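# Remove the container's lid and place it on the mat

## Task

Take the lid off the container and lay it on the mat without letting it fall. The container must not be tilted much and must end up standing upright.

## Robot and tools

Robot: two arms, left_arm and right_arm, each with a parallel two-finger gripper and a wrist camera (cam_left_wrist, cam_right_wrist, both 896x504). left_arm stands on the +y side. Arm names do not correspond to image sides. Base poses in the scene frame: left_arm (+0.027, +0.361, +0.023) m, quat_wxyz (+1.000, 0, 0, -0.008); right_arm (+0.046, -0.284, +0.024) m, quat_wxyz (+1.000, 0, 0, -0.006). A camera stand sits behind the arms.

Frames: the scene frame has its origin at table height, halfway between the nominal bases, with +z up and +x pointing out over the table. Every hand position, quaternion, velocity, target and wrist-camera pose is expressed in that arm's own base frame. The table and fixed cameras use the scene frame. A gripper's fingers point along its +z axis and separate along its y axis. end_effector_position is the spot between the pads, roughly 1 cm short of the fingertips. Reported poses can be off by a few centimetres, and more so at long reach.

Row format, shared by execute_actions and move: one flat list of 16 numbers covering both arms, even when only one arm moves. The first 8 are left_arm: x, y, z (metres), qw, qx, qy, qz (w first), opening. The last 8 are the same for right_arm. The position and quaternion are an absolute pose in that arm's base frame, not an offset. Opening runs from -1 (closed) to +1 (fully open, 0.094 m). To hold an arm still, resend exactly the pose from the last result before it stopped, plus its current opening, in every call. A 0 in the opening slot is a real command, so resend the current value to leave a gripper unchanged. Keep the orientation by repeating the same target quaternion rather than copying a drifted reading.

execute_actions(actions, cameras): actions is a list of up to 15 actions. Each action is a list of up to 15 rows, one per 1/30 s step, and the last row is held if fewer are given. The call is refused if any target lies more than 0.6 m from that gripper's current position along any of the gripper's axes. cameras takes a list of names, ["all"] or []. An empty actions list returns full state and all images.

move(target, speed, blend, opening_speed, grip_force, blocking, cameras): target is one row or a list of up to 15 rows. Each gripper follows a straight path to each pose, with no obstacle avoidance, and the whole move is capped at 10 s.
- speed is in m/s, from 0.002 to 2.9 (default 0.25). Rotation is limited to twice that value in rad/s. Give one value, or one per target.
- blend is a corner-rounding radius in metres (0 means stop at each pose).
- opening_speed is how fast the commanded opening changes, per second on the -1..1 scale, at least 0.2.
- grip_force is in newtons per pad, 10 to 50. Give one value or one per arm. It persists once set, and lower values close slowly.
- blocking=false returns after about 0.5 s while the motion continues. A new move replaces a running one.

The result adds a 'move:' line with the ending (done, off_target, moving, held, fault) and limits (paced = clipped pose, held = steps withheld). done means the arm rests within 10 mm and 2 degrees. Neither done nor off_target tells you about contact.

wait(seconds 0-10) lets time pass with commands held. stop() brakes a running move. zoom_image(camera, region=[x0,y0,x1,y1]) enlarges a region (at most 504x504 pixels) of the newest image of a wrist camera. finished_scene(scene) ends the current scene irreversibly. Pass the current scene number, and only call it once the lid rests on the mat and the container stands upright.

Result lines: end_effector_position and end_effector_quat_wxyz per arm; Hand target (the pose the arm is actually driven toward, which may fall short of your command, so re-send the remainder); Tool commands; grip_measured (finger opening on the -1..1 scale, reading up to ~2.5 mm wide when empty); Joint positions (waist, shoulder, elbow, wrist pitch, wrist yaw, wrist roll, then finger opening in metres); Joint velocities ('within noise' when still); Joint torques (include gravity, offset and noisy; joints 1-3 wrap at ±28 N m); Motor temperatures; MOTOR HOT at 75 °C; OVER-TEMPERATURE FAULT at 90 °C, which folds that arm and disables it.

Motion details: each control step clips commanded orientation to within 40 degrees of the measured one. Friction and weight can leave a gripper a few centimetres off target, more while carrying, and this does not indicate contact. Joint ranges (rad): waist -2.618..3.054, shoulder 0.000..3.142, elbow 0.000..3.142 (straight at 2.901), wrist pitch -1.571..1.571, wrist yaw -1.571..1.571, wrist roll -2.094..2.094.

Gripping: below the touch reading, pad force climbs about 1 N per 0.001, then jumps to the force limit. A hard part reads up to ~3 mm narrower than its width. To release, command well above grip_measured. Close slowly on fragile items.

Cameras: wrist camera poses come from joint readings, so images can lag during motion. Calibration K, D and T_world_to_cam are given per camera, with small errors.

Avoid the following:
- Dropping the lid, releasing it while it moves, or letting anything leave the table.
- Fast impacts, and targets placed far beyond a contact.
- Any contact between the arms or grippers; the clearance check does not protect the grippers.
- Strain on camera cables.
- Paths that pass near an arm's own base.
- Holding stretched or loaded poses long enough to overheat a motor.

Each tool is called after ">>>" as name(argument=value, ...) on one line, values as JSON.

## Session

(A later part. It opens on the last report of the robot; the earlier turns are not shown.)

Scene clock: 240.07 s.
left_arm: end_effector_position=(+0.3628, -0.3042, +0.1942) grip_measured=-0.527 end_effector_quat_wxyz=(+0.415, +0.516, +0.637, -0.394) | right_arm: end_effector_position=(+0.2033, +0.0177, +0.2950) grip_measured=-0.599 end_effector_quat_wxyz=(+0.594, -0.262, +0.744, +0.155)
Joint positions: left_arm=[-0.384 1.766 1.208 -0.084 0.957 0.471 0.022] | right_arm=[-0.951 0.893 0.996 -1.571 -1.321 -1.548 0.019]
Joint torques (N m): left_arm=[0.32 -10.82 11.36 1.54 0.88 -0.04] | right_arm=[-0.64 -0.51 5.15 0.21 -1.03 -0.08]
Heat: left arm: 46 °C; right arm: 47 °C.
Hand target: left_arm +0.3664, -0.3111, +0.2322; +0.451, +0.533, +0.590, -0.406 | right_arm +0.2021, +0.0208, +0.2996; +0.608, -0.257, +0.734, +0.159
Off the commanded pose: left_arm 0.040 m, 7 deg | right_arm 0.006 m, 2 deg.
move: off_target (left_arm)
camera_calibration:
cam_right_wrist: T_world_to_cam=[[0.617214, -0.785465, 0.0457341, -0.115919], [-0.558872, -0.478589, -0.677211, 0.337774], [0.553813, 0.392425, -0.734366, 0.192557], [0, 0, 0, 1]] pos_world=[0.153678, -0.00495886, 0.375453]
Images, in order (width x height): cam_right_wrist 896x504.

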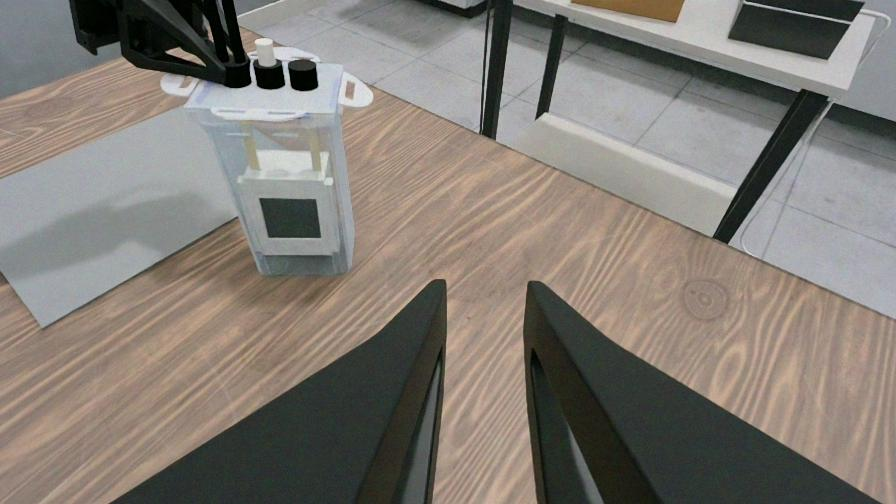

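>>> move(target=[0.371,-0.313,0.242,0.4750,0.5523,0.5620,-0.3917,-1,0.202,0.0209,0.2997,0.608,-0.257,0.734,0.159,-0.6], speed=0.03, cameras=["all"])

>>> zoom_image(camera="cam_right_wrist", region=[140, 20, 400, 290])

>>> zoom_image(camera="cam_right_wrist", region=[170, 60, 310, 150])

Scene clock: 246.67 s.
left_arm: end_effector_position=(+0.3618, -0.3055, +0.1986) grip_measured=-0.527 end_effector_quat_wxyz=(+0.424, +0.532, +0.621, -0.390) | right_arm: end_effector_position=(+0.2033, +0.0177, +0.2950) grip_measured=-0.599 end_effector_quat_wxyz=(+0.594, -0.262, +0.744, +0.155)
Joint positions: left_arm=[-0.384 1.766 1.218 -0.09 0.971 0.513 0.022] | right_arm=[-0.951 0.893 0.996 -1.571 -1.321 -1.548 0.019]
Joint torques (N m): left_arm=[0.58 -11.28 11.47 1.66 0.85 0.2] | right_arm=[-0.59 -0.51 5.16 0.2 -1.03 -0.08]
Heat: left arm: 46 °C; right arm: 45 °C.
Hand target: left_arm +0.3677, -0.3108, +0.2411; +0.474, +0.554, +0.563, -0.390 | right_arm +0.2021, +0.0208, +0.2996; +0.608, -0.257, +0.734, +0.159
Off the commanded pose: left_arm 0.045 m, 9 deg | right_arm 0.006 m, 2 deg.
move: off_target (left_arm)
camera_calibration:
cam_left_wrist: T_world_to_cam=[[-0.987325, -0.152681, 0.0433247, 0.306075], [-0.146835, 0.775162, -0.614462, 0.43123], [0.060233, -0.613036, -0.787756, 0.0433769], [0, 0, 0, 1]] pos_world=[0.362902, -0.26095, 0.285885]
cam_right_wrist: T_world_to_cam=[[0.617214, -0.785465, 0.0457341, -0.115919], [-0.558872, -0.478589, -0.677211, 0.337774], [0.553813, 0.392425, -0.734366, 0.192557], [0, 0, 0, 1]] pos_world=[0.153678, -0.00495886, 0.375453]

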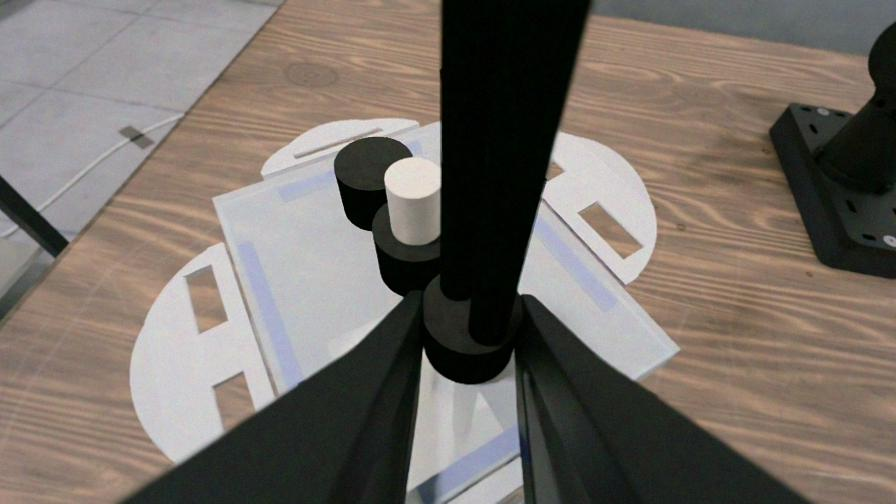

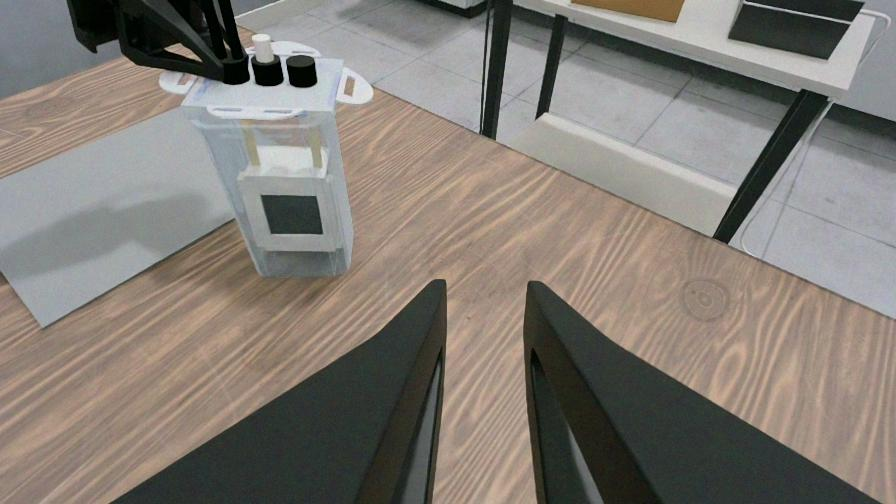

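Scaled by 1.867 from the camera's 896x504 image, which has a finer 1280x720 frame.

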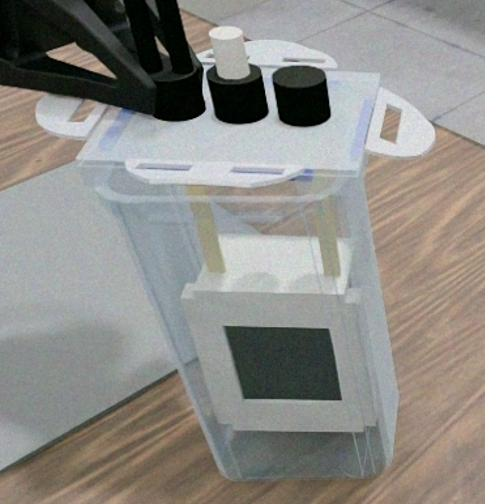

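Scaled by 3.600 from the camera's 896x504 image, which has a finer 1280x720 frame.

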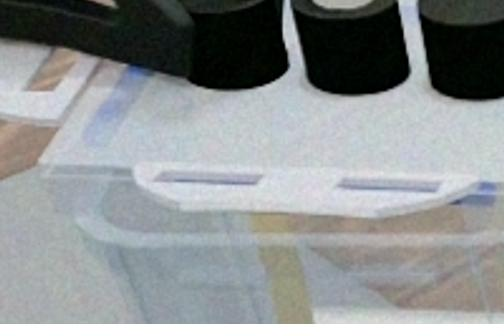

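>>> move(target=[0.373,-0.312,0.258,0.4750,0.5523,0.5620,-0.3917,-1,0.202,0.0209,0.2997,0.608,-0.257,0.734,0.159,-0.6], speed=0.03, cameras=["cam_right_wrist"])

>>> zoom_image(camera="cam_right_wrist", region=[140, 20, 400, 290])

Scene clock: 248.13 s.
left_arm: end_effector_position=(+0.3657, -0.3050, +0.2118) grip_measured=-0.527 end_effector_quat_wxyz=(+0.424, +0.532, +0.621, -0.391) | right_arm: end_effector_position=(+0.2033, +0.0177, +0.2950) grip_measured=-0.599 end_effector_quat_wxyz=(+0.594, -0.262, +0.744, +0.155)
Joint positions: left_arm=[-0.378 1.766 1.274 -0.151 0.976 0.519 0.022] | right_arm=[-0.951 0.893 0.996 -1.571 -1.321 -1.548 0.019]
Joint torques (N m): left_arm=[0.53 -11.99 11.62 1.64 0.83 0.16] | right_arm=[-0.58 -0.53 5.14 0.2 -1.03 -0.08]
Heat: left arm: 46 °C; right arm: 45 °C.
Hand target: left_arm +0.3696, -0.3099, +0.2570; +0.474, +0.554, +0.563, -0.390 | right_arm +0.2021, +0.0208, +0.2996; +0.608, -0.257, +0.734, +0.159
Off the commanded pose: left_arm 0.047 m, 9 deg | right_arm 0.006 m, 2 deg.
move: off_target (left_arm)
camera_calibration:
cam_right_wrist: T_world_to_cam=[[0.617214, -0.785465, 0.0457341, -0.115919], [-0.558872, -0.478589, -0.677211, 0.337774], [0.553813, 0.392425, -0.734366, 0.192557], [0, 0, 0, 1]] pos_world=[0.153678, -0.00495886, 0.375453]
Images, in order (width x height): cam_right_wrist 896x504.

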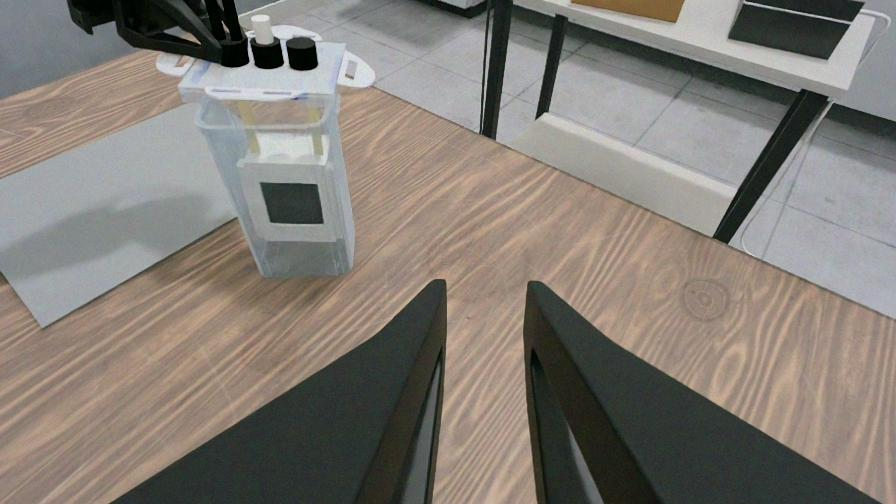

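Scaled by 1.867 from the camera's 896x504 image, which has a finer 1280x720 frame.

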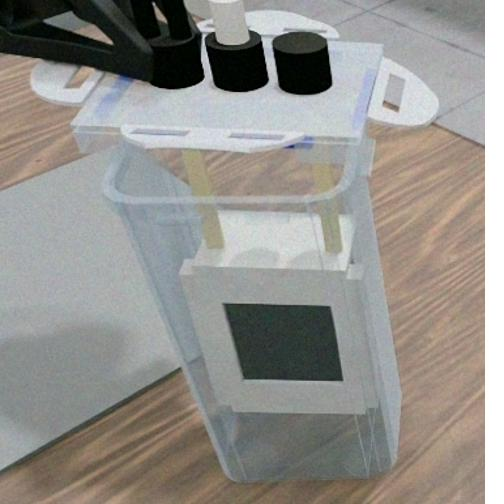

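>>> move(target=[0.371,-0.312,0.305,0.4750,0.5523,0.5620,-0.3917,-1,0.202,0.0209,0.2997,0.608,-0.257,0.734,0.159,-0.6], speed=0.05, cameras=["cam_right_wrist"])

>>> zoom_image(camera="cam_right_wrist", region=[140, 0, 420, 290])

Scene clock: 250.13 s.
left_arm: end_effector_position=(+0.3701, -0.3067, +0.2477) grip_measured=-0.527 end_effector_quat_wxyz=(+0.416, +0.531, +0.625, -0.392) | right_arm: end_effector_position=(+0.2033, +0.0177, +0.2950) grip_measured=-0.599 end_effector_quat_wxyz=(+0.594, -0.262, +0.744, +0.155)
Joint positions: left_arm=[-0.378 1.766 1.43 -0.328 0.976 0.523 0.022] | right_arm=[-0.951 0.893 0.996 -1.571 -1.321 -1.548 0.019]
Joint torques (N m): left_arm=[0.4 -14.38 11.77 1.61 0.83 0.11] | right_arm=[-0.57 -0.53 5.15 0.21 -1.03 -0.07]
Heat: left arm: 46 °C; right arm: 45 °C.
Hand target: left_arm +0.3668, -0.3097, +0.3032; +0.474, +0.554, +0.562, -0.390 | right_arm +0.2021, +0.0208, +0.2996; +0.608, -0.257, +0.734, +0.159
Off the commanded pose: left_arm 0.058 m, 10 deg | right_arm 0.006 m, 2 deg.
move: off_target (left_arm)
camera_calibration:
cam_right_wrist: T_world_to_cam=[[0.617214, -0.785465, 0.0457341, -0.115919], [-0.558872, -0.478589, -0.677211, 0.337774], [0.553813, 0.392425, -0.734366, 0.192557], [0, 0, 0, 1]] pos_world=[0.153678, -0.00495886, 0.375453]
Images, in order (width x height): cam_right_wrist 896x504.

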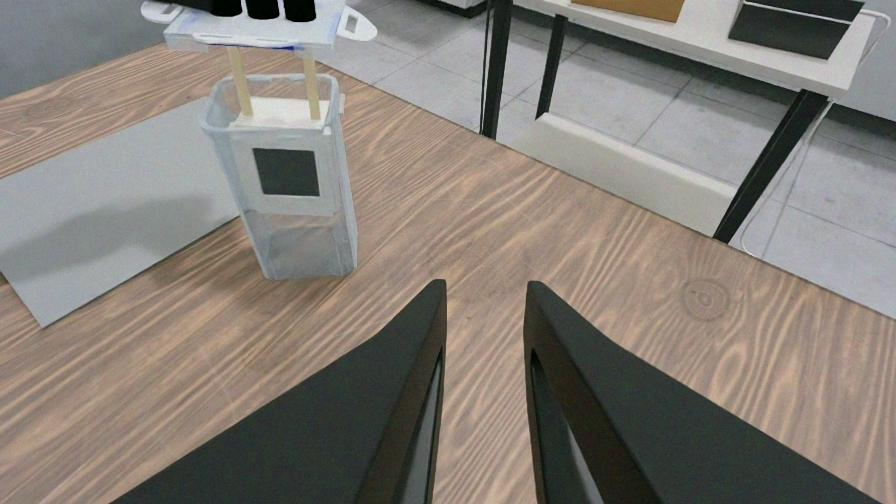

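Scaled by 1.738 from the camera's 896x504 image, which has a finer 1280x720 frame.

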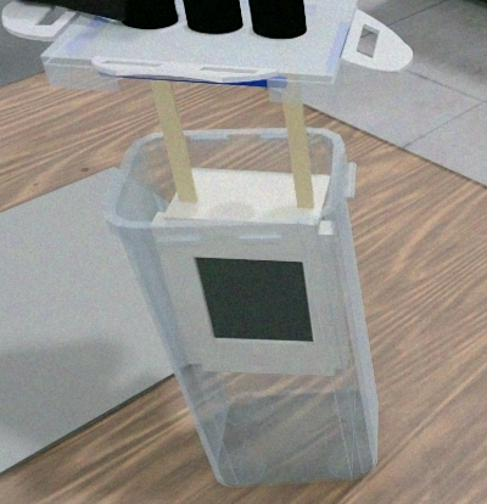

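>>> move(target=[[0.365,-0.309,0.36,0.4750,0.5523,0.5620,-0.3917,-1,0.202,0.0209,0.2997,0.608,-0.257,0.734,0.159,-0.6]], speed=0.05, cameras=["cam_right_wrist"])

>>> zoom_image(camera="cam_right_wrist", region=[140, 0, 420, 290])

Scene clock: 252.43 s.
left_arm: end_effector_position=(+0.3693, -0.3065, +0.3027) grip_measured=-0.527 end_effector_quat_wxyz=(+0.417, +0.532, +0.624, -0.392) | right_arm: end_effector_position=(+0.2033, +0.0177, +0.2950) grip_measured=-0.599 end_effector_quat_wxyz=(+0.594, -0.262, +0.744, +0.155)
Joint positions: left_arm=[-0.378 1.766 1.648 -0.546 0.977 0.526 0.022] | right_arm=[-0.951 0.893 0.996 -1.571 -1.321 -1.548 0.019]
Joint torques (N m): left_arm=[0.47 -14.38 11.62 1.58 0.82 0.09] | right_arm=[-0.55 -0.49 5.18 0.2 -1.03 -0.08]
Heat: left arm: 47 °C; right arm: 45 °C.
Hand target: left_arm +0.3608, -0.3067, +0.3577; +0.474, +0.554, +0.562, -0.390 | right_arm +0.2021, +0.0208, +0.2996; +0.608, -0.257, +0.734, +0.159
Off the commanded pose: left_arm 0.058 m, 10 deg | right_arm 0.006 m, 2 deg.
move: off_target (left_arm)
camera_calibration:
cam_right_wrist: T_world_to_cam=[[0.617214, -0.785465, 0.0457341, -0.115919], [-0.558872, -0.478589, -0.677211, 0.337774], [0.553813, 0.392425, -0.734366, 0.192557], [0, 0, 0, 1]] pos_world=[0.153678, -0.00495886, 0.375453]
Images, in order (width x height): cam_right_wrist 896x504.

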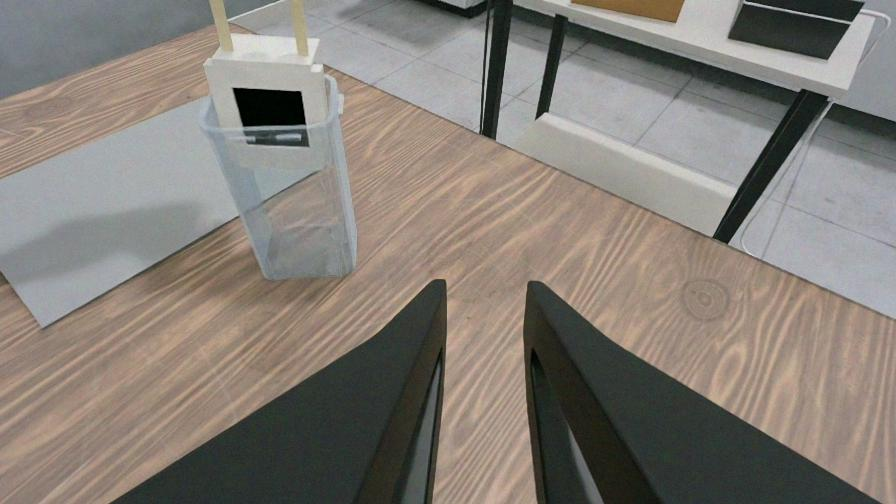

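Scaled by 1.738 from the camera's 896x504 image, which has a finer 1280x720 frame.

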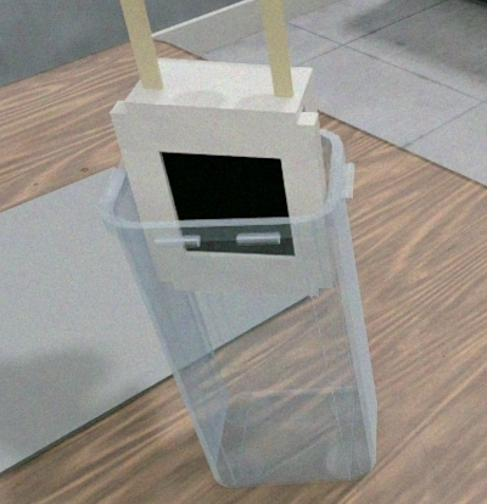

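>>> move(target=[[0.365,-0.309,0.43,0.4750,0.5523,0.5620,-0.3917,-1,0.202,0.0209,0.2997,0.608,-0.257,0.734,0.159,-0.6]], speed=0.05, cameras=["cam_right_wrist"])

>>> zoom_image(camera="cam_right_wrist", region=[140, 0, 420, 290])

Scene clock: 255.20 s.
left_arm: end_effector_position=(+0.3658, -0.3056, +0.3964) grip_measured=-0.527 end_effector_quat_wxyz=(+0.434, +0.534, +0.612, -0.389) | right_arm: end_effector_position=(+0.2033, +0.0177, +0.2950) grip_measured=-0.599 end_effector_quat_wxyz=(+0.594, -0.262, +0.744, +0.155)
Joint positions: left_arm=[-0.378 1.849 2.114 -0.877 0.981 0.516 0.022] | right_arm=[-0.951 0.893 0.996 -1.571 -1.321 -1.548 0.019]
Joint torques (N m): left_arm=[0.51 -10.19 10.61 1.64 0.76 0.14] | right_arm=[-0.61 -0.47 5.15 0.21 -1.04 -0.09]
Heat: left arm: 47 °C; right arm: 44 °C.
Hand target: left_arm +0.3622, -0.3071, +0.4284; +0.475, +0.553, +0.563, -0.390 | right_arm +0.2021, +0.0208, +0.2996; +0.608, -0.257, +0.734, +0.159
Off the commanded pose: left_arm 0.034 m, 8 deg | right_arm 0.006 m, 2 deg.
move: off_target (left_arm)
camera_calibration:
cam_right_wrist: T_world_to_cam=[[0.617214, -0.785465, 0.0457341, -0.115919], [-0.558872, -0.478589, -0.677211, 0.337774], [0.553813, 0.392425, -0.734366, 0.192557], [0, 0, 0, 1]] pos_world=[0.153678, -0.00495886, 0.375453]
Images, in order (width x height): cam_right_wrist 896x504.

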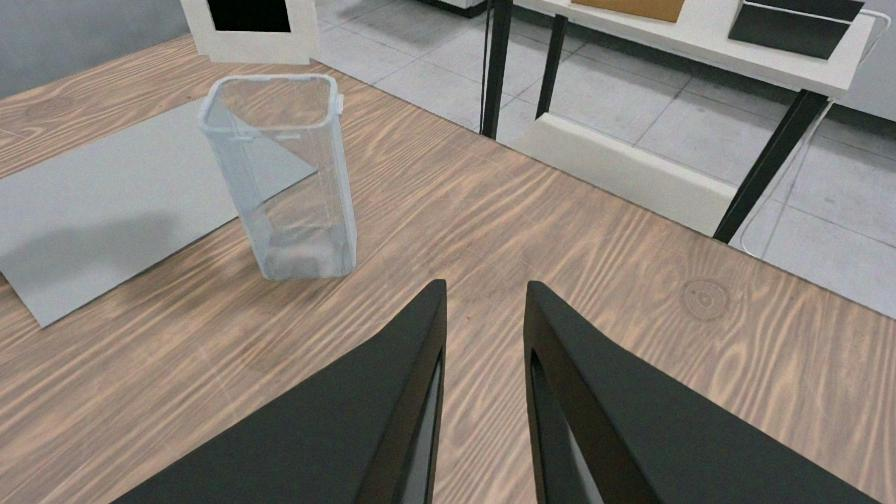

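Scaled by 1.738 from the camera's 896x504 image, which has a finer 1280x720 frame.

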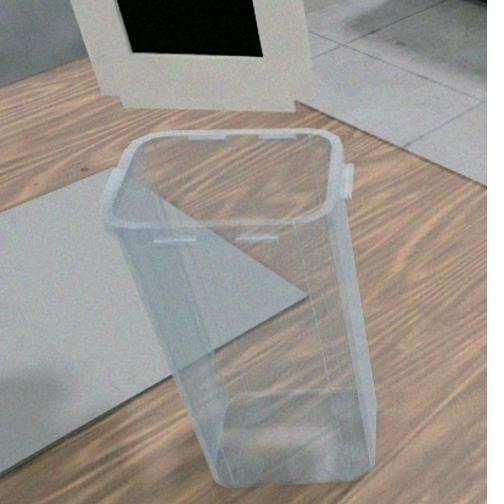

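>>> move(target=[[0.30,-0.235,0.43,0.5193,0.4797,0.6252,-0.3309,-1,0.202,0.0209,0.2997,0.608,-0.257,0.734,0.159,-0.6],[0.315,-0.17,0.42,0.5872,0.3015,0.7280,-0.1852,-1,0.202,0.0209,0.2997,0.608,-0.257,0.734,0.159,-0.6],[0.325,-0.11,0.40,0.6133,0.1368,0.7760,-0.0536,-1,0.202,0.0209,0.2997,0.608,-0.257,0.734,0.159,-0.6]], speed=0.12, blend=0.03, cameras=["all"])

Scene clock: 263.07 s.
left_arm: end_effector_position=(+0.3236, -0.1110, +0.3555) grip_measured=-0.527 end_effector_quat_wxyz=(+0.545, +0.152, +0.823, -0.047) | right_arm: end_effector_position=(+0.2033, +0.0177, +0.2950) grip_measured=-0.599 end_effector_quat_wxyz=(+0.594, -0.262, +0.744, +0.155)
Joint positions: left_arm=[-0.393 1.039 1.25 -0.626 -0.114 0.046 0.022] | right_arm=[-0.951 0.893 0.996 -1.571 -1.321 -1.548 0.019]
Joint torques (N m): left_arm=[-0.39 -6.6 6.95 2.47 -0.21 0.05] | right_arm=[-0.61 -0.51 5.22 0.2 -1.03 -0.07]
Motor temperatures (°C): left_arm=[30 39 41 49 32 30 34] | right_arm=[29 32 36 43 29 31 31]
Heat: left arm: 49 °C; right arm: 43 °C.
Hand target: left_arm +0.3208, -0.1084, +0.3995; +0.611, +0.136, +0.778, -0.054 | right_arm +0.2021, +0.0208, +0.2996; +0.608, -0.257, +0.734, +0.159
Off the commanded pose: left_arm 0.045 m, 10 deg | right_arm 0.006 m, 2 deg.
move: off_target (left_arm)
camera_calibration:
cam_left_wrist: T_world_to_cam=[[-0.27939, -0.956816, -0.0802758, 0.0168434], [-0.782651, 0.275369, -0.558238, 0.501511], [0.556236, -0.093138, -0.825788, 0.199161], [0, 0, 0, 1]] pos_world=[0.286433, -0.103435, 0.445779]
cam_right_wrist: T_world_to_cam=[[0.617214, -0.785465, 0.0457341, -0.115919], [-0.558872, -0.478589, -0.677211, 0.337774], [0.553813, 0.392425, -0.734366, 0.192557], [0, 0, 0, 1]] pos_world=[0.153678, -0.00495886, 0.375453]

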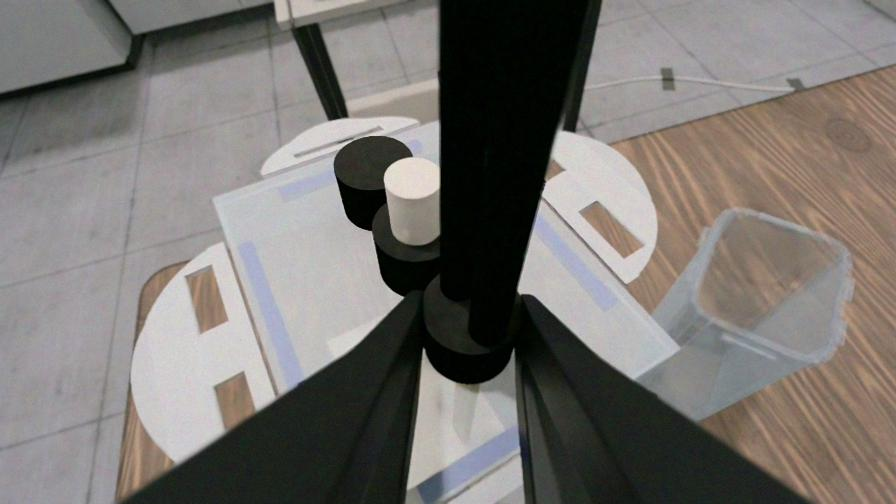

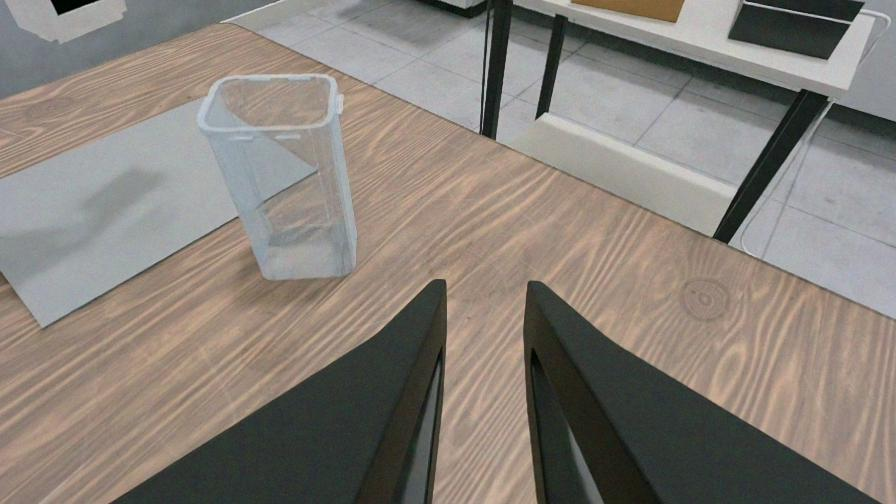

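>>> move(target=[[0.325,-0.108,0.33,0.6373,0.1000,0.7594,-0.0839,-1,0.202,0.0209,0.2997,0.608,-0.257,0.734,0.159,-0.6]], speed=0.06, cameras=["all"])

Scene clock: 265.63 s.
left_arm: end_effector_position=(+0.3192, -0.1091, +0.2842) grip_measured=-0.527 end_effector_quat_wxyz=(+0.570, +0.117, +0.810, -0.074) | right_arm: end_effector_position=(+0.2033, +0.0177, +0.2950) grip_measured=-0.599 end_effector_quat_wxyz=(+0.594, -0.262, +0.744, +0.155)
Joint positions: left_arm=[-0.393 0.89 0.831 -0.288 -0.114 -0.027 0.022] | right_arm=[-0.951 0.893 0.996 -1.571 -1.321 -1.548 0.019]
Joint torques (N m): left_arm=[0.18 -5.19 7.66 2.59 -0.15 0.03] | right_arm=[-0.61 -0.53 5.12 0.21 -1.03 -0.08]
Heat: left arm: 50 °C; right arm: 43 °C.
Hand target: left_arm +0.3203, -0.1064, +0.3297; +0.635, +0.100, +0.761, -0.084 | right_arm +0.2021, +0.0208, +0.2996; +0.608, -0.257, +0.734, +0.159
Off the commanded pose: left_arm 0.046 m, 10 deg | right_arm 0.006 m, 2 deg.
move: off_target (left_arm)
camera_calibration:
cam_left_wrist: T_world_to_cam=[[-0.251106, -0.967952, -0.00396896, -0.0202389], [-0.763277, 0.200527, -0.614164, 0.459351], [0.595277, -0.151191, -0.789168, 0.113777], [0, 0, 0, 1]] pos_world=[0.277801, -0.0945006, 0.371826]
cam_right_wrist: T_world_to_cam=[[0.617214, -0.785465, 0.0457341, -0.115919], [-0.558872, -0.478589, -0.677211, 0.337774], [0.553813, 0.392425, -0.734366, 0.192557], [0, 0, 0, 1]] pos_world=[0.153678, -0.00495886, 0.375453]

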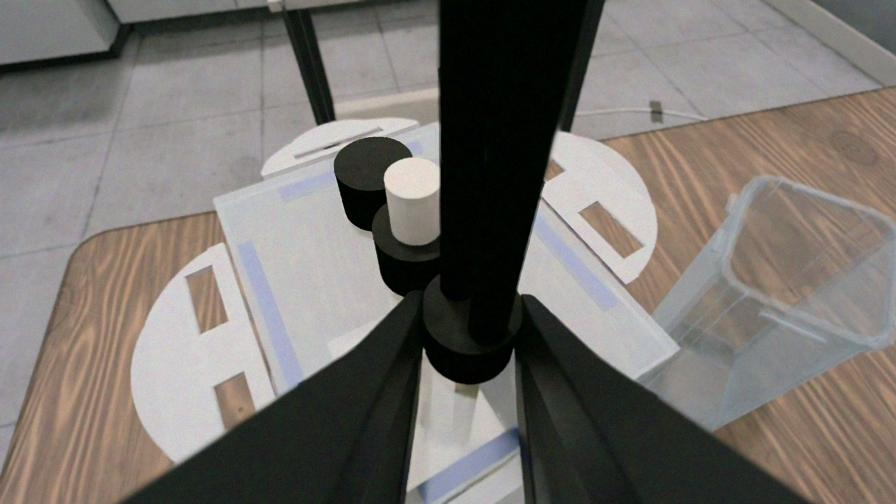

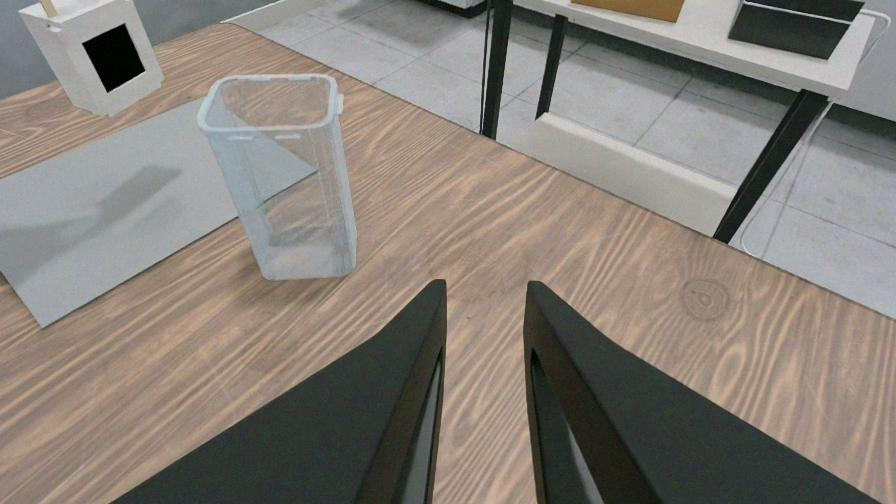

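>>> move(target=[[0.327,-0.108,0.26,0.6373,0.1000,0.7594,-0.0839,-1,0.202,0.0209,0.2997,0.608,-0.257,0.734,0.159,-0.6]], speed=0.05, cameras=["cam_right_wrist"])

Scene clock: 269.27 s.
left_arm: end_effector_position=(+0.3171, -0.1083, +0.2171) grip_measured=-0.527 end_effector_quat_wxyz=(+0.573, +0.115, +0.808, -0.075) | right_arm: end_effector_position=(+0.2033, +0.0177, +0.2950) grip_measured=-0.599 end_effector_quat_wxyz=(+0.594, -0.262, +0.744, +0.155)
Joint positions: left_arm=[-0.393 0.859 0.547 -0.028 -0.114 -0.029 0.022] | right_arm=[-0.951 0.893 0.996 -1.571 -1.321 -1.548 0.019]
Joint torques (N m): left_arm=[0.47 -4.27 7.76 2.65 -0.12 0.06] | right_arm=[-0.65 -0.47 5.16 0.21 -1.04 -0.07]
Heat: left arm: 51 °C; right arm: 43 °C.
Hand target: left_arm +0.3225, -0.1065, +0.2601; +0.635, +0.100, +0.761, -0.084 | right_arm +0.2021, +0.0208, +0.2996; +0.608, -0.257, +0.734, +0.159
Off the commanded pose: left_arm 0.044 m, 9 deg | right_arm 0.006 m, 2 deg.
move: off_target (left_arm)
camera_calibration:
cam_right_wrist: T_world_to_cam=[[0.617214, -0.785465, 0.0457341, -0.115919], [-0.558872, -0.478589, -0.677211, 0.337774], [0.553813, 0.392425, -0.734366, 0.192557], [0, 0, 0, 1]] pos_world=[0.153678, -0.00495886, 0.375453]
Images, in order (width x height): cam_right_wrist 896x504.

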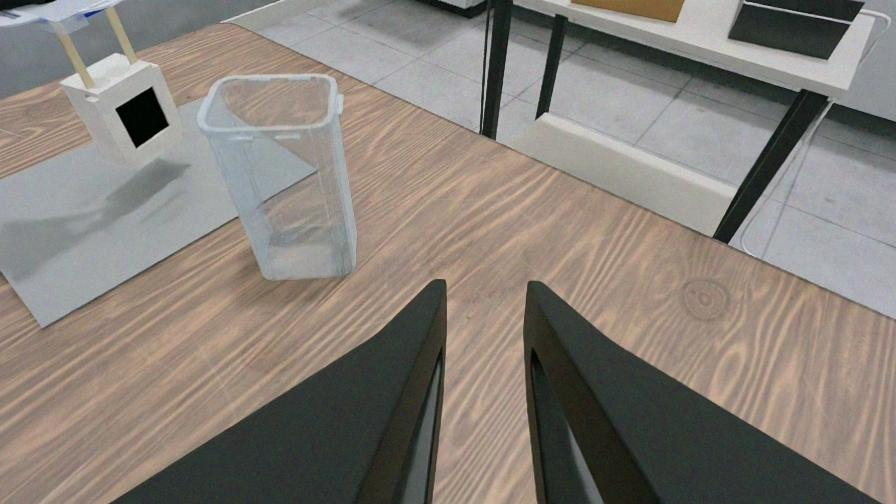

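>>> move(target=[[0.330,-0.109,0.241,0.6373,0.1000,0.7594,-0.0839,-1,0.202,0.0209,0.2997,0.608,-0.257,0.734,0.159,-0.6]], speed=0.03, cameras=["cam_right_wrist"])

>>> zoom_image(camera="cam_right_wrist", region=[0, 0, 300, 290])

Scene clock: 271.33 s.
left_arm: end_effector_position=(+0.3180, -0.1086, +0.2050) grip_measured=-0.527 end_effector_quat_wxyz=(+0.581, +0.114, +0.802, -0.077) | right_arm: end_effector_position=(+0.2033, +0.0177, +0.2950) grip_measured=-0.599 end_effector_quat_wxyz=(+0.594, -0.262, +0.744, +0.155)
Joint positions: left_arm=[-0.393 0.866 0.482 0.063 -0.114 -0.029 0.022] | right_arm=[-0.951 0.893 0.996 -1.571 -1.321 -1.548 0.019]
Joint torques (N m): left_arm=[0.58 -2.32 7.66 2.63 -0.11 0.06] | right_arm=[-0.58 -0.51 5.18 0.21 -1.03 -0.08]
Heat: left arm: 52 °C; right arm: 43 °C.
Hand target: left_arm +0.3258, -0.1076, +0.2413; +0.635, +0.100, +0.761, -0.084 | right_arm +0.2021, +0.0208, +0.2996; +0.608, -0.257, +0.734, +0.159
Off the commanded pose: left_arm 0.038 m, 8 deg | right_arm 0.006 m, 2 deg.
move: off_target (left_arm)
camera_calibration:
cam_right_wrist: T_world_to_cam=[[0.617214, -0.785465, 0.0457341, -0.115919], [-0.558872, -0.478589, -0.677211, 0.337774], [0.553813, 0.392425, -0.734366, 0.192557], [0, 0, 0, 1]] pos_world=[0.153678, -0.00495886, 0.375453]
Images, in order (width x height): cam_right_wrist 896x504.

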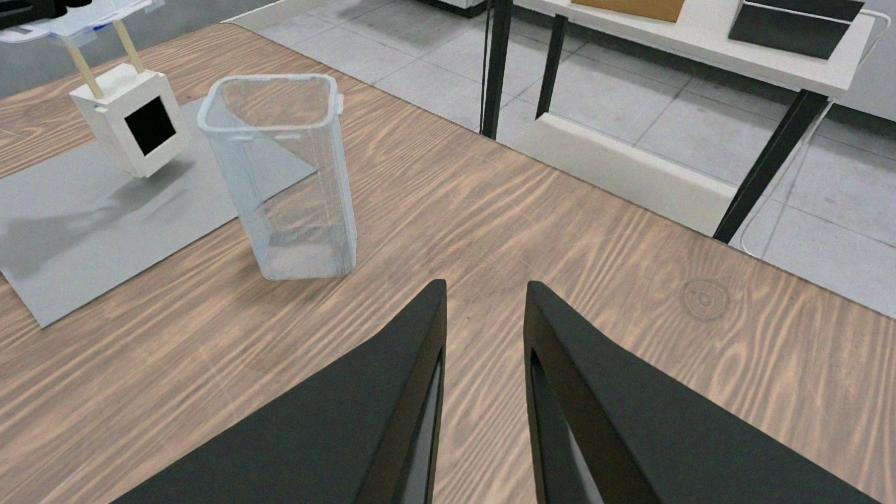

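Scaled by 1.680 from the camera's 896x504 image, which has a finer 1280x720 frame.

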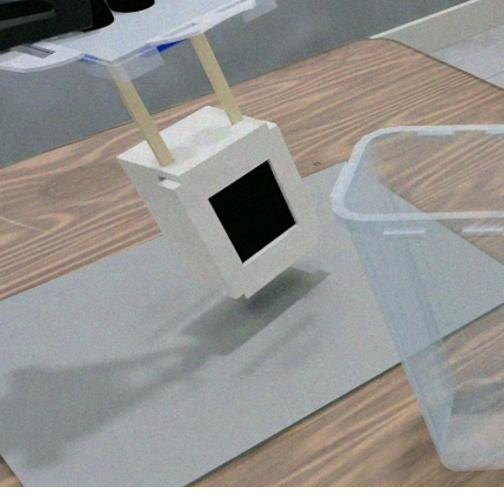

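>>> move(target=[[0.330,-0.109,0.227,0.6373,0.1000,0.7594,-0.0839,-1,0.202,0.0209,0.2997,0.608,-0.257,0.734,0.159,-0.6]], speed=0.02, cameras=["all"])

>>> zoom_image(camera="cam_right_wrist", region=[40, 50, 240, 240])

Scene clock: 273.17 s.
left_arm: end_effector_position=(+0.3174, -0.1084, +0.1908) grip_measured=-0.527 end_effector_quat_wxyz=(+0.580, +0.114, +0.803, -0.077) | right_arm: end_effector_position=(+0.2033, +0.0177, +0.2950) grip_measured=-0.599 end_effector_quat_wxyz=(+0.594, -0.262, +0.744, +0.155)
Joint positions: left_arm=[-0.393 0.877 0.43 0.125 -0.114 -0.029 0.022] | right_arm=[-0.951 0.893 0.996 -1.571 -1.321 -1.548 0.019]
Joint torques (N m): left_arm=[0.59 -2.32 7.65 2.63 -0.11 0.06] | right_arm=[-0.61 -0.49 5.16 0.2 -1.03 -0.08]
Heat: left arm: 52 °C; right arm: 43 °C.
Hand target: left_arm +0.3255, -0.1075, +0.2273; +0.635, +0.100, +0.762, -0.084 | right_arm +0.2021, +0.0208, +0.2996; +0.608, -0.257, +0.734, +0.159
Off the commanded pose: left_arm 0.038 m, 8 deg | right_arm 0.006 m, 2 deg.
move: off_target (left_arm)
camera_calibration:
cam_left_wrist: T_world_to_cam=[[-0.250608, -0.968088, 0.000973624, -0.0214411], [-0.748904, 0.193231, -0.63388, 0.398856], [0.613464, -0.159585, -0.773431, 0.0315201], [0, 0, 0, 1]] pos_world=[0.273995, -0.0927979, 0.277226]
cam_right_wrist: T_world_to_cam=[[0.617214, -0.785465, 0.0457341, -0.115919], [-0.558872, -0.478589, -0.677211, 0.337774], [0.553813, 0.392425, -0.734366, 0.192557], [0, 0, 0, 1]] pos_world=[0.153678, -0.00495886, 0.375453]

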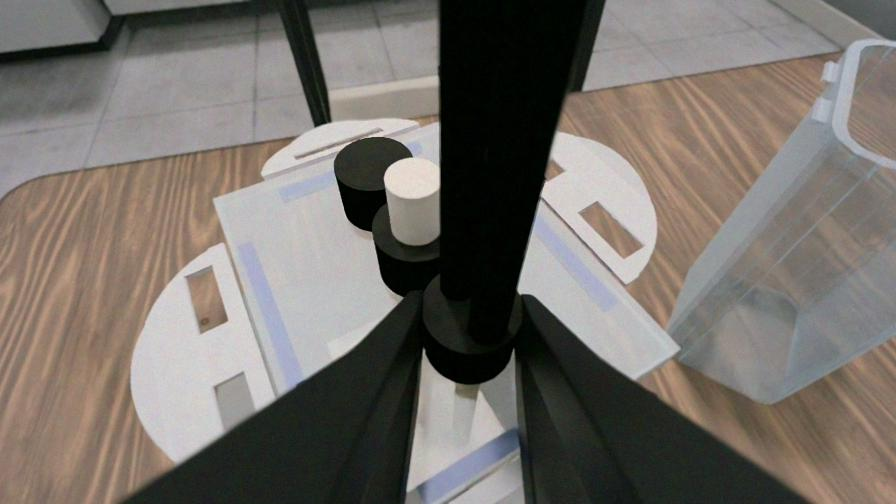

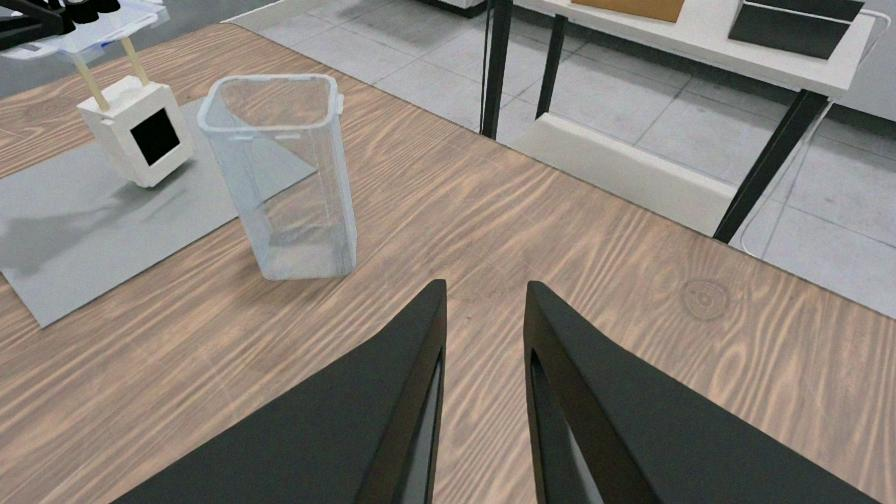

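Scaled by 2.520 from the camera's 896x504 image, which has a finer 1280x720 frame.

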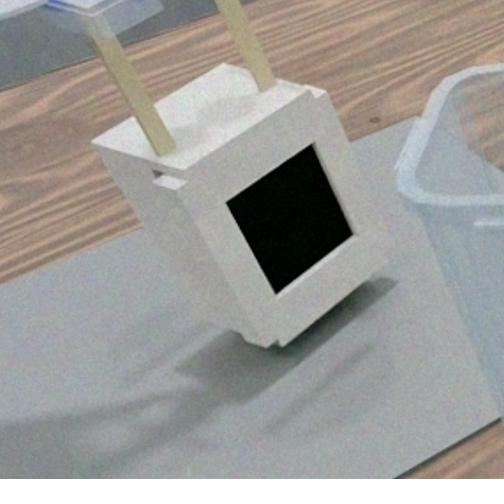

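>>> move(target=[[0.330,-0.109,0.218,0.6239,0.1014,0.7704,-0.0821,-1,0.202,0.0209,0.2997,0.608,-0.257,0.734,0.159,-0.6]], speed=0.02, cameras=["cam_right_wrist"])

>>> zoom_image(camera="cam_right_wrist", region=[40, 50, 240, 240])

Scene clock: 274.63 s.
left_arm: end_effector_position=(+0.3186, -0.1089, +0.1851) grip_measured=-0.527 end_effector_quat_wxyz=(+0.573, +0.115, +0.808, -0.075) | right_arm: end_effector_position=(+0.2033, +0.0177, +0.2950) grip_measured=-0.599 end_effector_quat_wxyz=(+0.594, -0.262, +0.744, +0.155)
Joint positions: left_arm=[-0.393 0.895 0.43 0.125 -0.114 -0.03 0.022] | right_arm=[-0.951 0.893 0.996 -1.571 -1.321 -1.548 0.019]
Joint torques (N m): left_arm=[0.66 -2.44 7.75 2.48 -0.09 0.04] | right_arm=[-0.61 -0.51 5.14 0.21 -1.04 -0.08]
Heat: left arm: 53 °C; right arm: 43 °C.
Hand target: left_arm +0.3268, -0.1079, +0.2183; +0.622, +0.101, +0.772, -0.082 | right_arm +0.2021, +0.0208, +0.2996; +0.608, -0.257, +0.734, +0.159
Off the commanded pose: left_arm 0.035 m, 7 deg | right_arm 0.006 m, 2 deg.
move: off_target (left_arm)
camera_calibration:
cam_right_wrist: T_world_to_cam=[[0.617214, -0.785465, 0.0457341, -0.115919], [-0.558872, -0.478589, -0.677211, 0.337774], [0.553813, 0.392425, -0.734366, 0.192557], [0, 0, 0, 1]] pos_world=[0.153678, -0.00495886, 0.375453]
Images, in order (width x height): cam_right_wrist 896x504.

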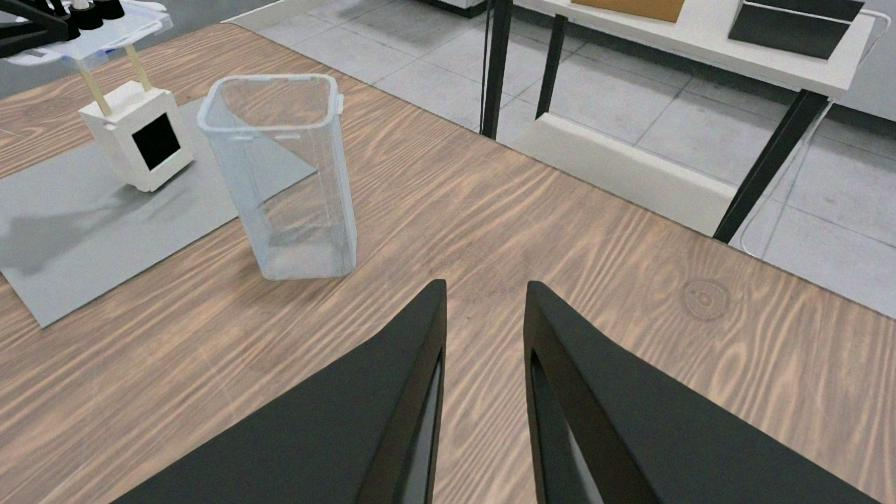

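Scaled by 2.520 from the camera's 896x504 image, which has a finer 1280x720 frame.

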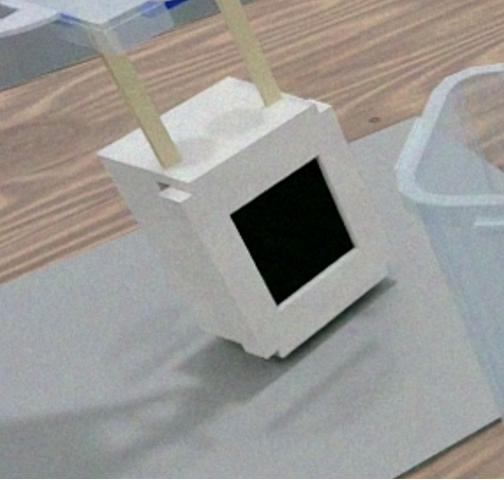

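>>> move(target=[[0.330,-0.109,0.208,0.6104,0.1028,0.7812,-0.0803,-1,0.202,0.0209,0.2997,0.608,-0.257,0.734,0.159,-0.6]], speed=0.02, cameras=["cam_right_wrist"])

>>> zoom_image(camera="cam_right_wrist", region=[40, 50, 240, 240])

Scene clock: 275.93 s.
left_arm: end_effector_position=(+0.3188, -0.1079, +0.1779) grip_measured=-0.527 end_effector_quat_wxyz=(+0.563, +0.115, +0.815, -0.073) | right_arm: end_effector_position=(+0.2033, +0.0177, +0.2950) grip_measured=-0.599 end_effector_quat_wxyz=(+0.594, -0.262, +0.744, +0.155)
Joint positions: left_arm=[-0.39 0.909 0.43 0.114 -0.114 -0.033 0.022] | right_arm=[-0.951 0.893 0.996 -1.571 -1.321 -1.548 0.019]
Joint torques (N m): left_arm=[0.51 -2.37 7.65 2.39 -0.07 0.03] | right_arm=[-0.58 -0.47 5.18 0.21 -1.02 -0.09]
Heat: left arm: 53 °C; right arm: 43 °C.
Hand target: left_arm +0.3272, -0.1080, +0.2083; +0.609, +0.103, +0.782, -0.080 | right_arm +0.2021, +0.0208, +0.2996; +0.608, -0.257, +0.734, +0.159
Off the commanded pose: left_arm 0.032 m, 7 deg | right_arm 0.006 m, 2 deg.
move: off_target (left_arm)
camera_calibration:
cam_right_wrist: T_world_to_cam=[[0.617214, -0.785465, 0.0457341, -0.115919], [-0.558872, -0.478589, -0.677211, 0.337774], [0.553813, 0.392425, -0.734366, 0.192557], [0, 0, 0, 1]] pos_world=[0.153678, -0.00495886, 0.375453]
Images, in order (width x height): cam_right_wrist 896x504.

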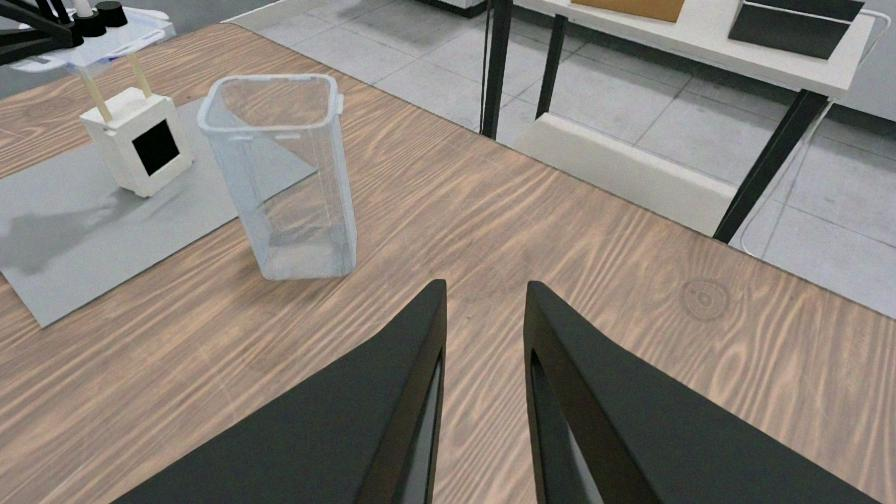

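Scaled by 2.520 from the camera's 896x504 image, which has a finer 1280x720 frame.

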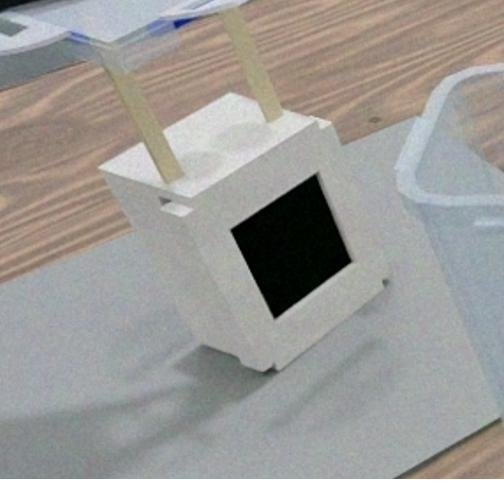

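>>> move(target=[[0.330,-0.108,0.200,0.6239,0.1014,0.7704,-0.0821,-1,0.202,0.0209,0.2997,0.608,-0.257,0.734,0.159,-0.6]], speed=0.02, cameras=["cam_right_wrist"])

>>> zoom_image(camera="cam_right_wrist", region=[40, 50, 240, 240])

Scene clock: 277.80 s.
left_arm: end_effector_position=(+0.3217, -0.1075, +0.1761) grip_measured=-0.527 end_effector_quat_wxyz=(+0.584, +0.109, +0.801, -0.077) | right_arm: end_effector_position=(+0.2033, +0.0177, +0.2950) grip_measured=-0.599 end_effector_quat_wxyz=(+0.594, -0.262, +0.744, +0.155)
Joint positions: left_arm=[-0.386 0.923 0.377 0.231 -0.114 -0.033 0.022] | right_arm=[-0.951 0.893 0.996 -1.571 -1.321 -1.548 0.019]
Joint torques (N m): left_arm=[0.53 -2 6.89 2.39 -0.05 0.08] | right_arm=[-0.64 -0.43 5.16 0.21 -1.02 -0.07]
Heat: left arm: 53 °C; right arm: 42 °C.
Hand target: left_arm +0.3280, -0.1073, +0.2002; +0.622, +0.101, +0.772, -0.081 | right_arm +0.2021, +0.0208, +0.2996; +0.608, -0.257, +0.734, +0.159
Off the commanded pose: left_arm 0.025 m, 6 deg | right_arm 0.006 m, 2 deg.
move: off_target (left_arm)
camera_calibration:
cam_right_wrist: T_world_to_cam=[[0.617214, -0.785465, 0.0457341, -0.115919], [-0.558872, -0.478589, -0.677211, 0.337774], [0.553813, 0.392425, -0.734366, 0.192557], [0, 0, 0, 1]] pos_world=[0.153678, -0.00495886, 0.375453]
Images, in order (width x height): cam_right_wrist 896x504.

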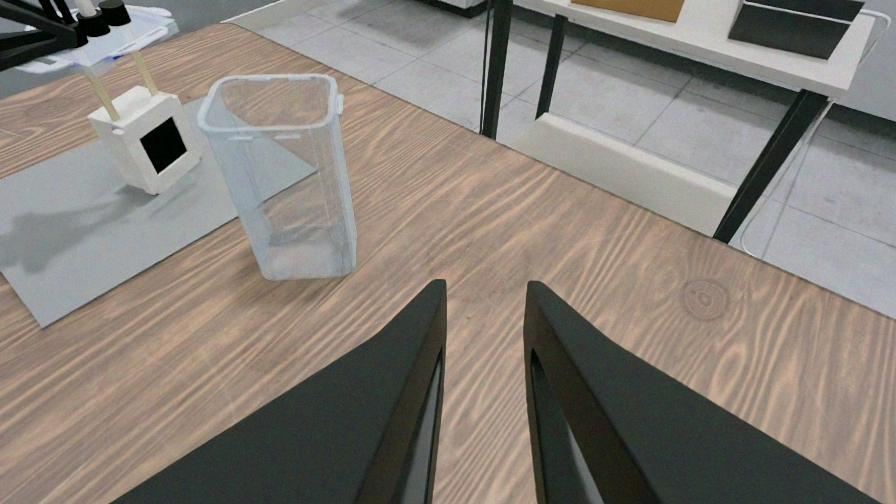

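Scaled by 2.520 from the camera's 896x504 image, which has a finer 1280x720 frame.

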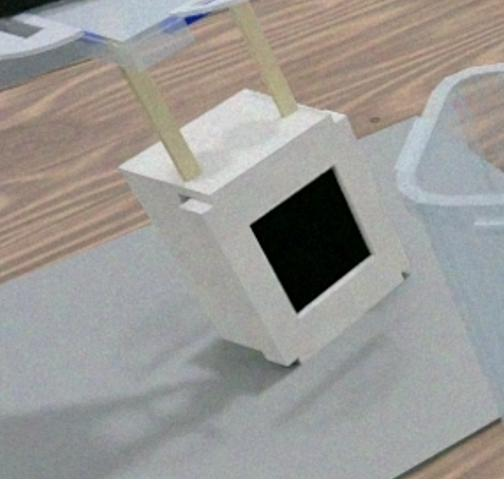

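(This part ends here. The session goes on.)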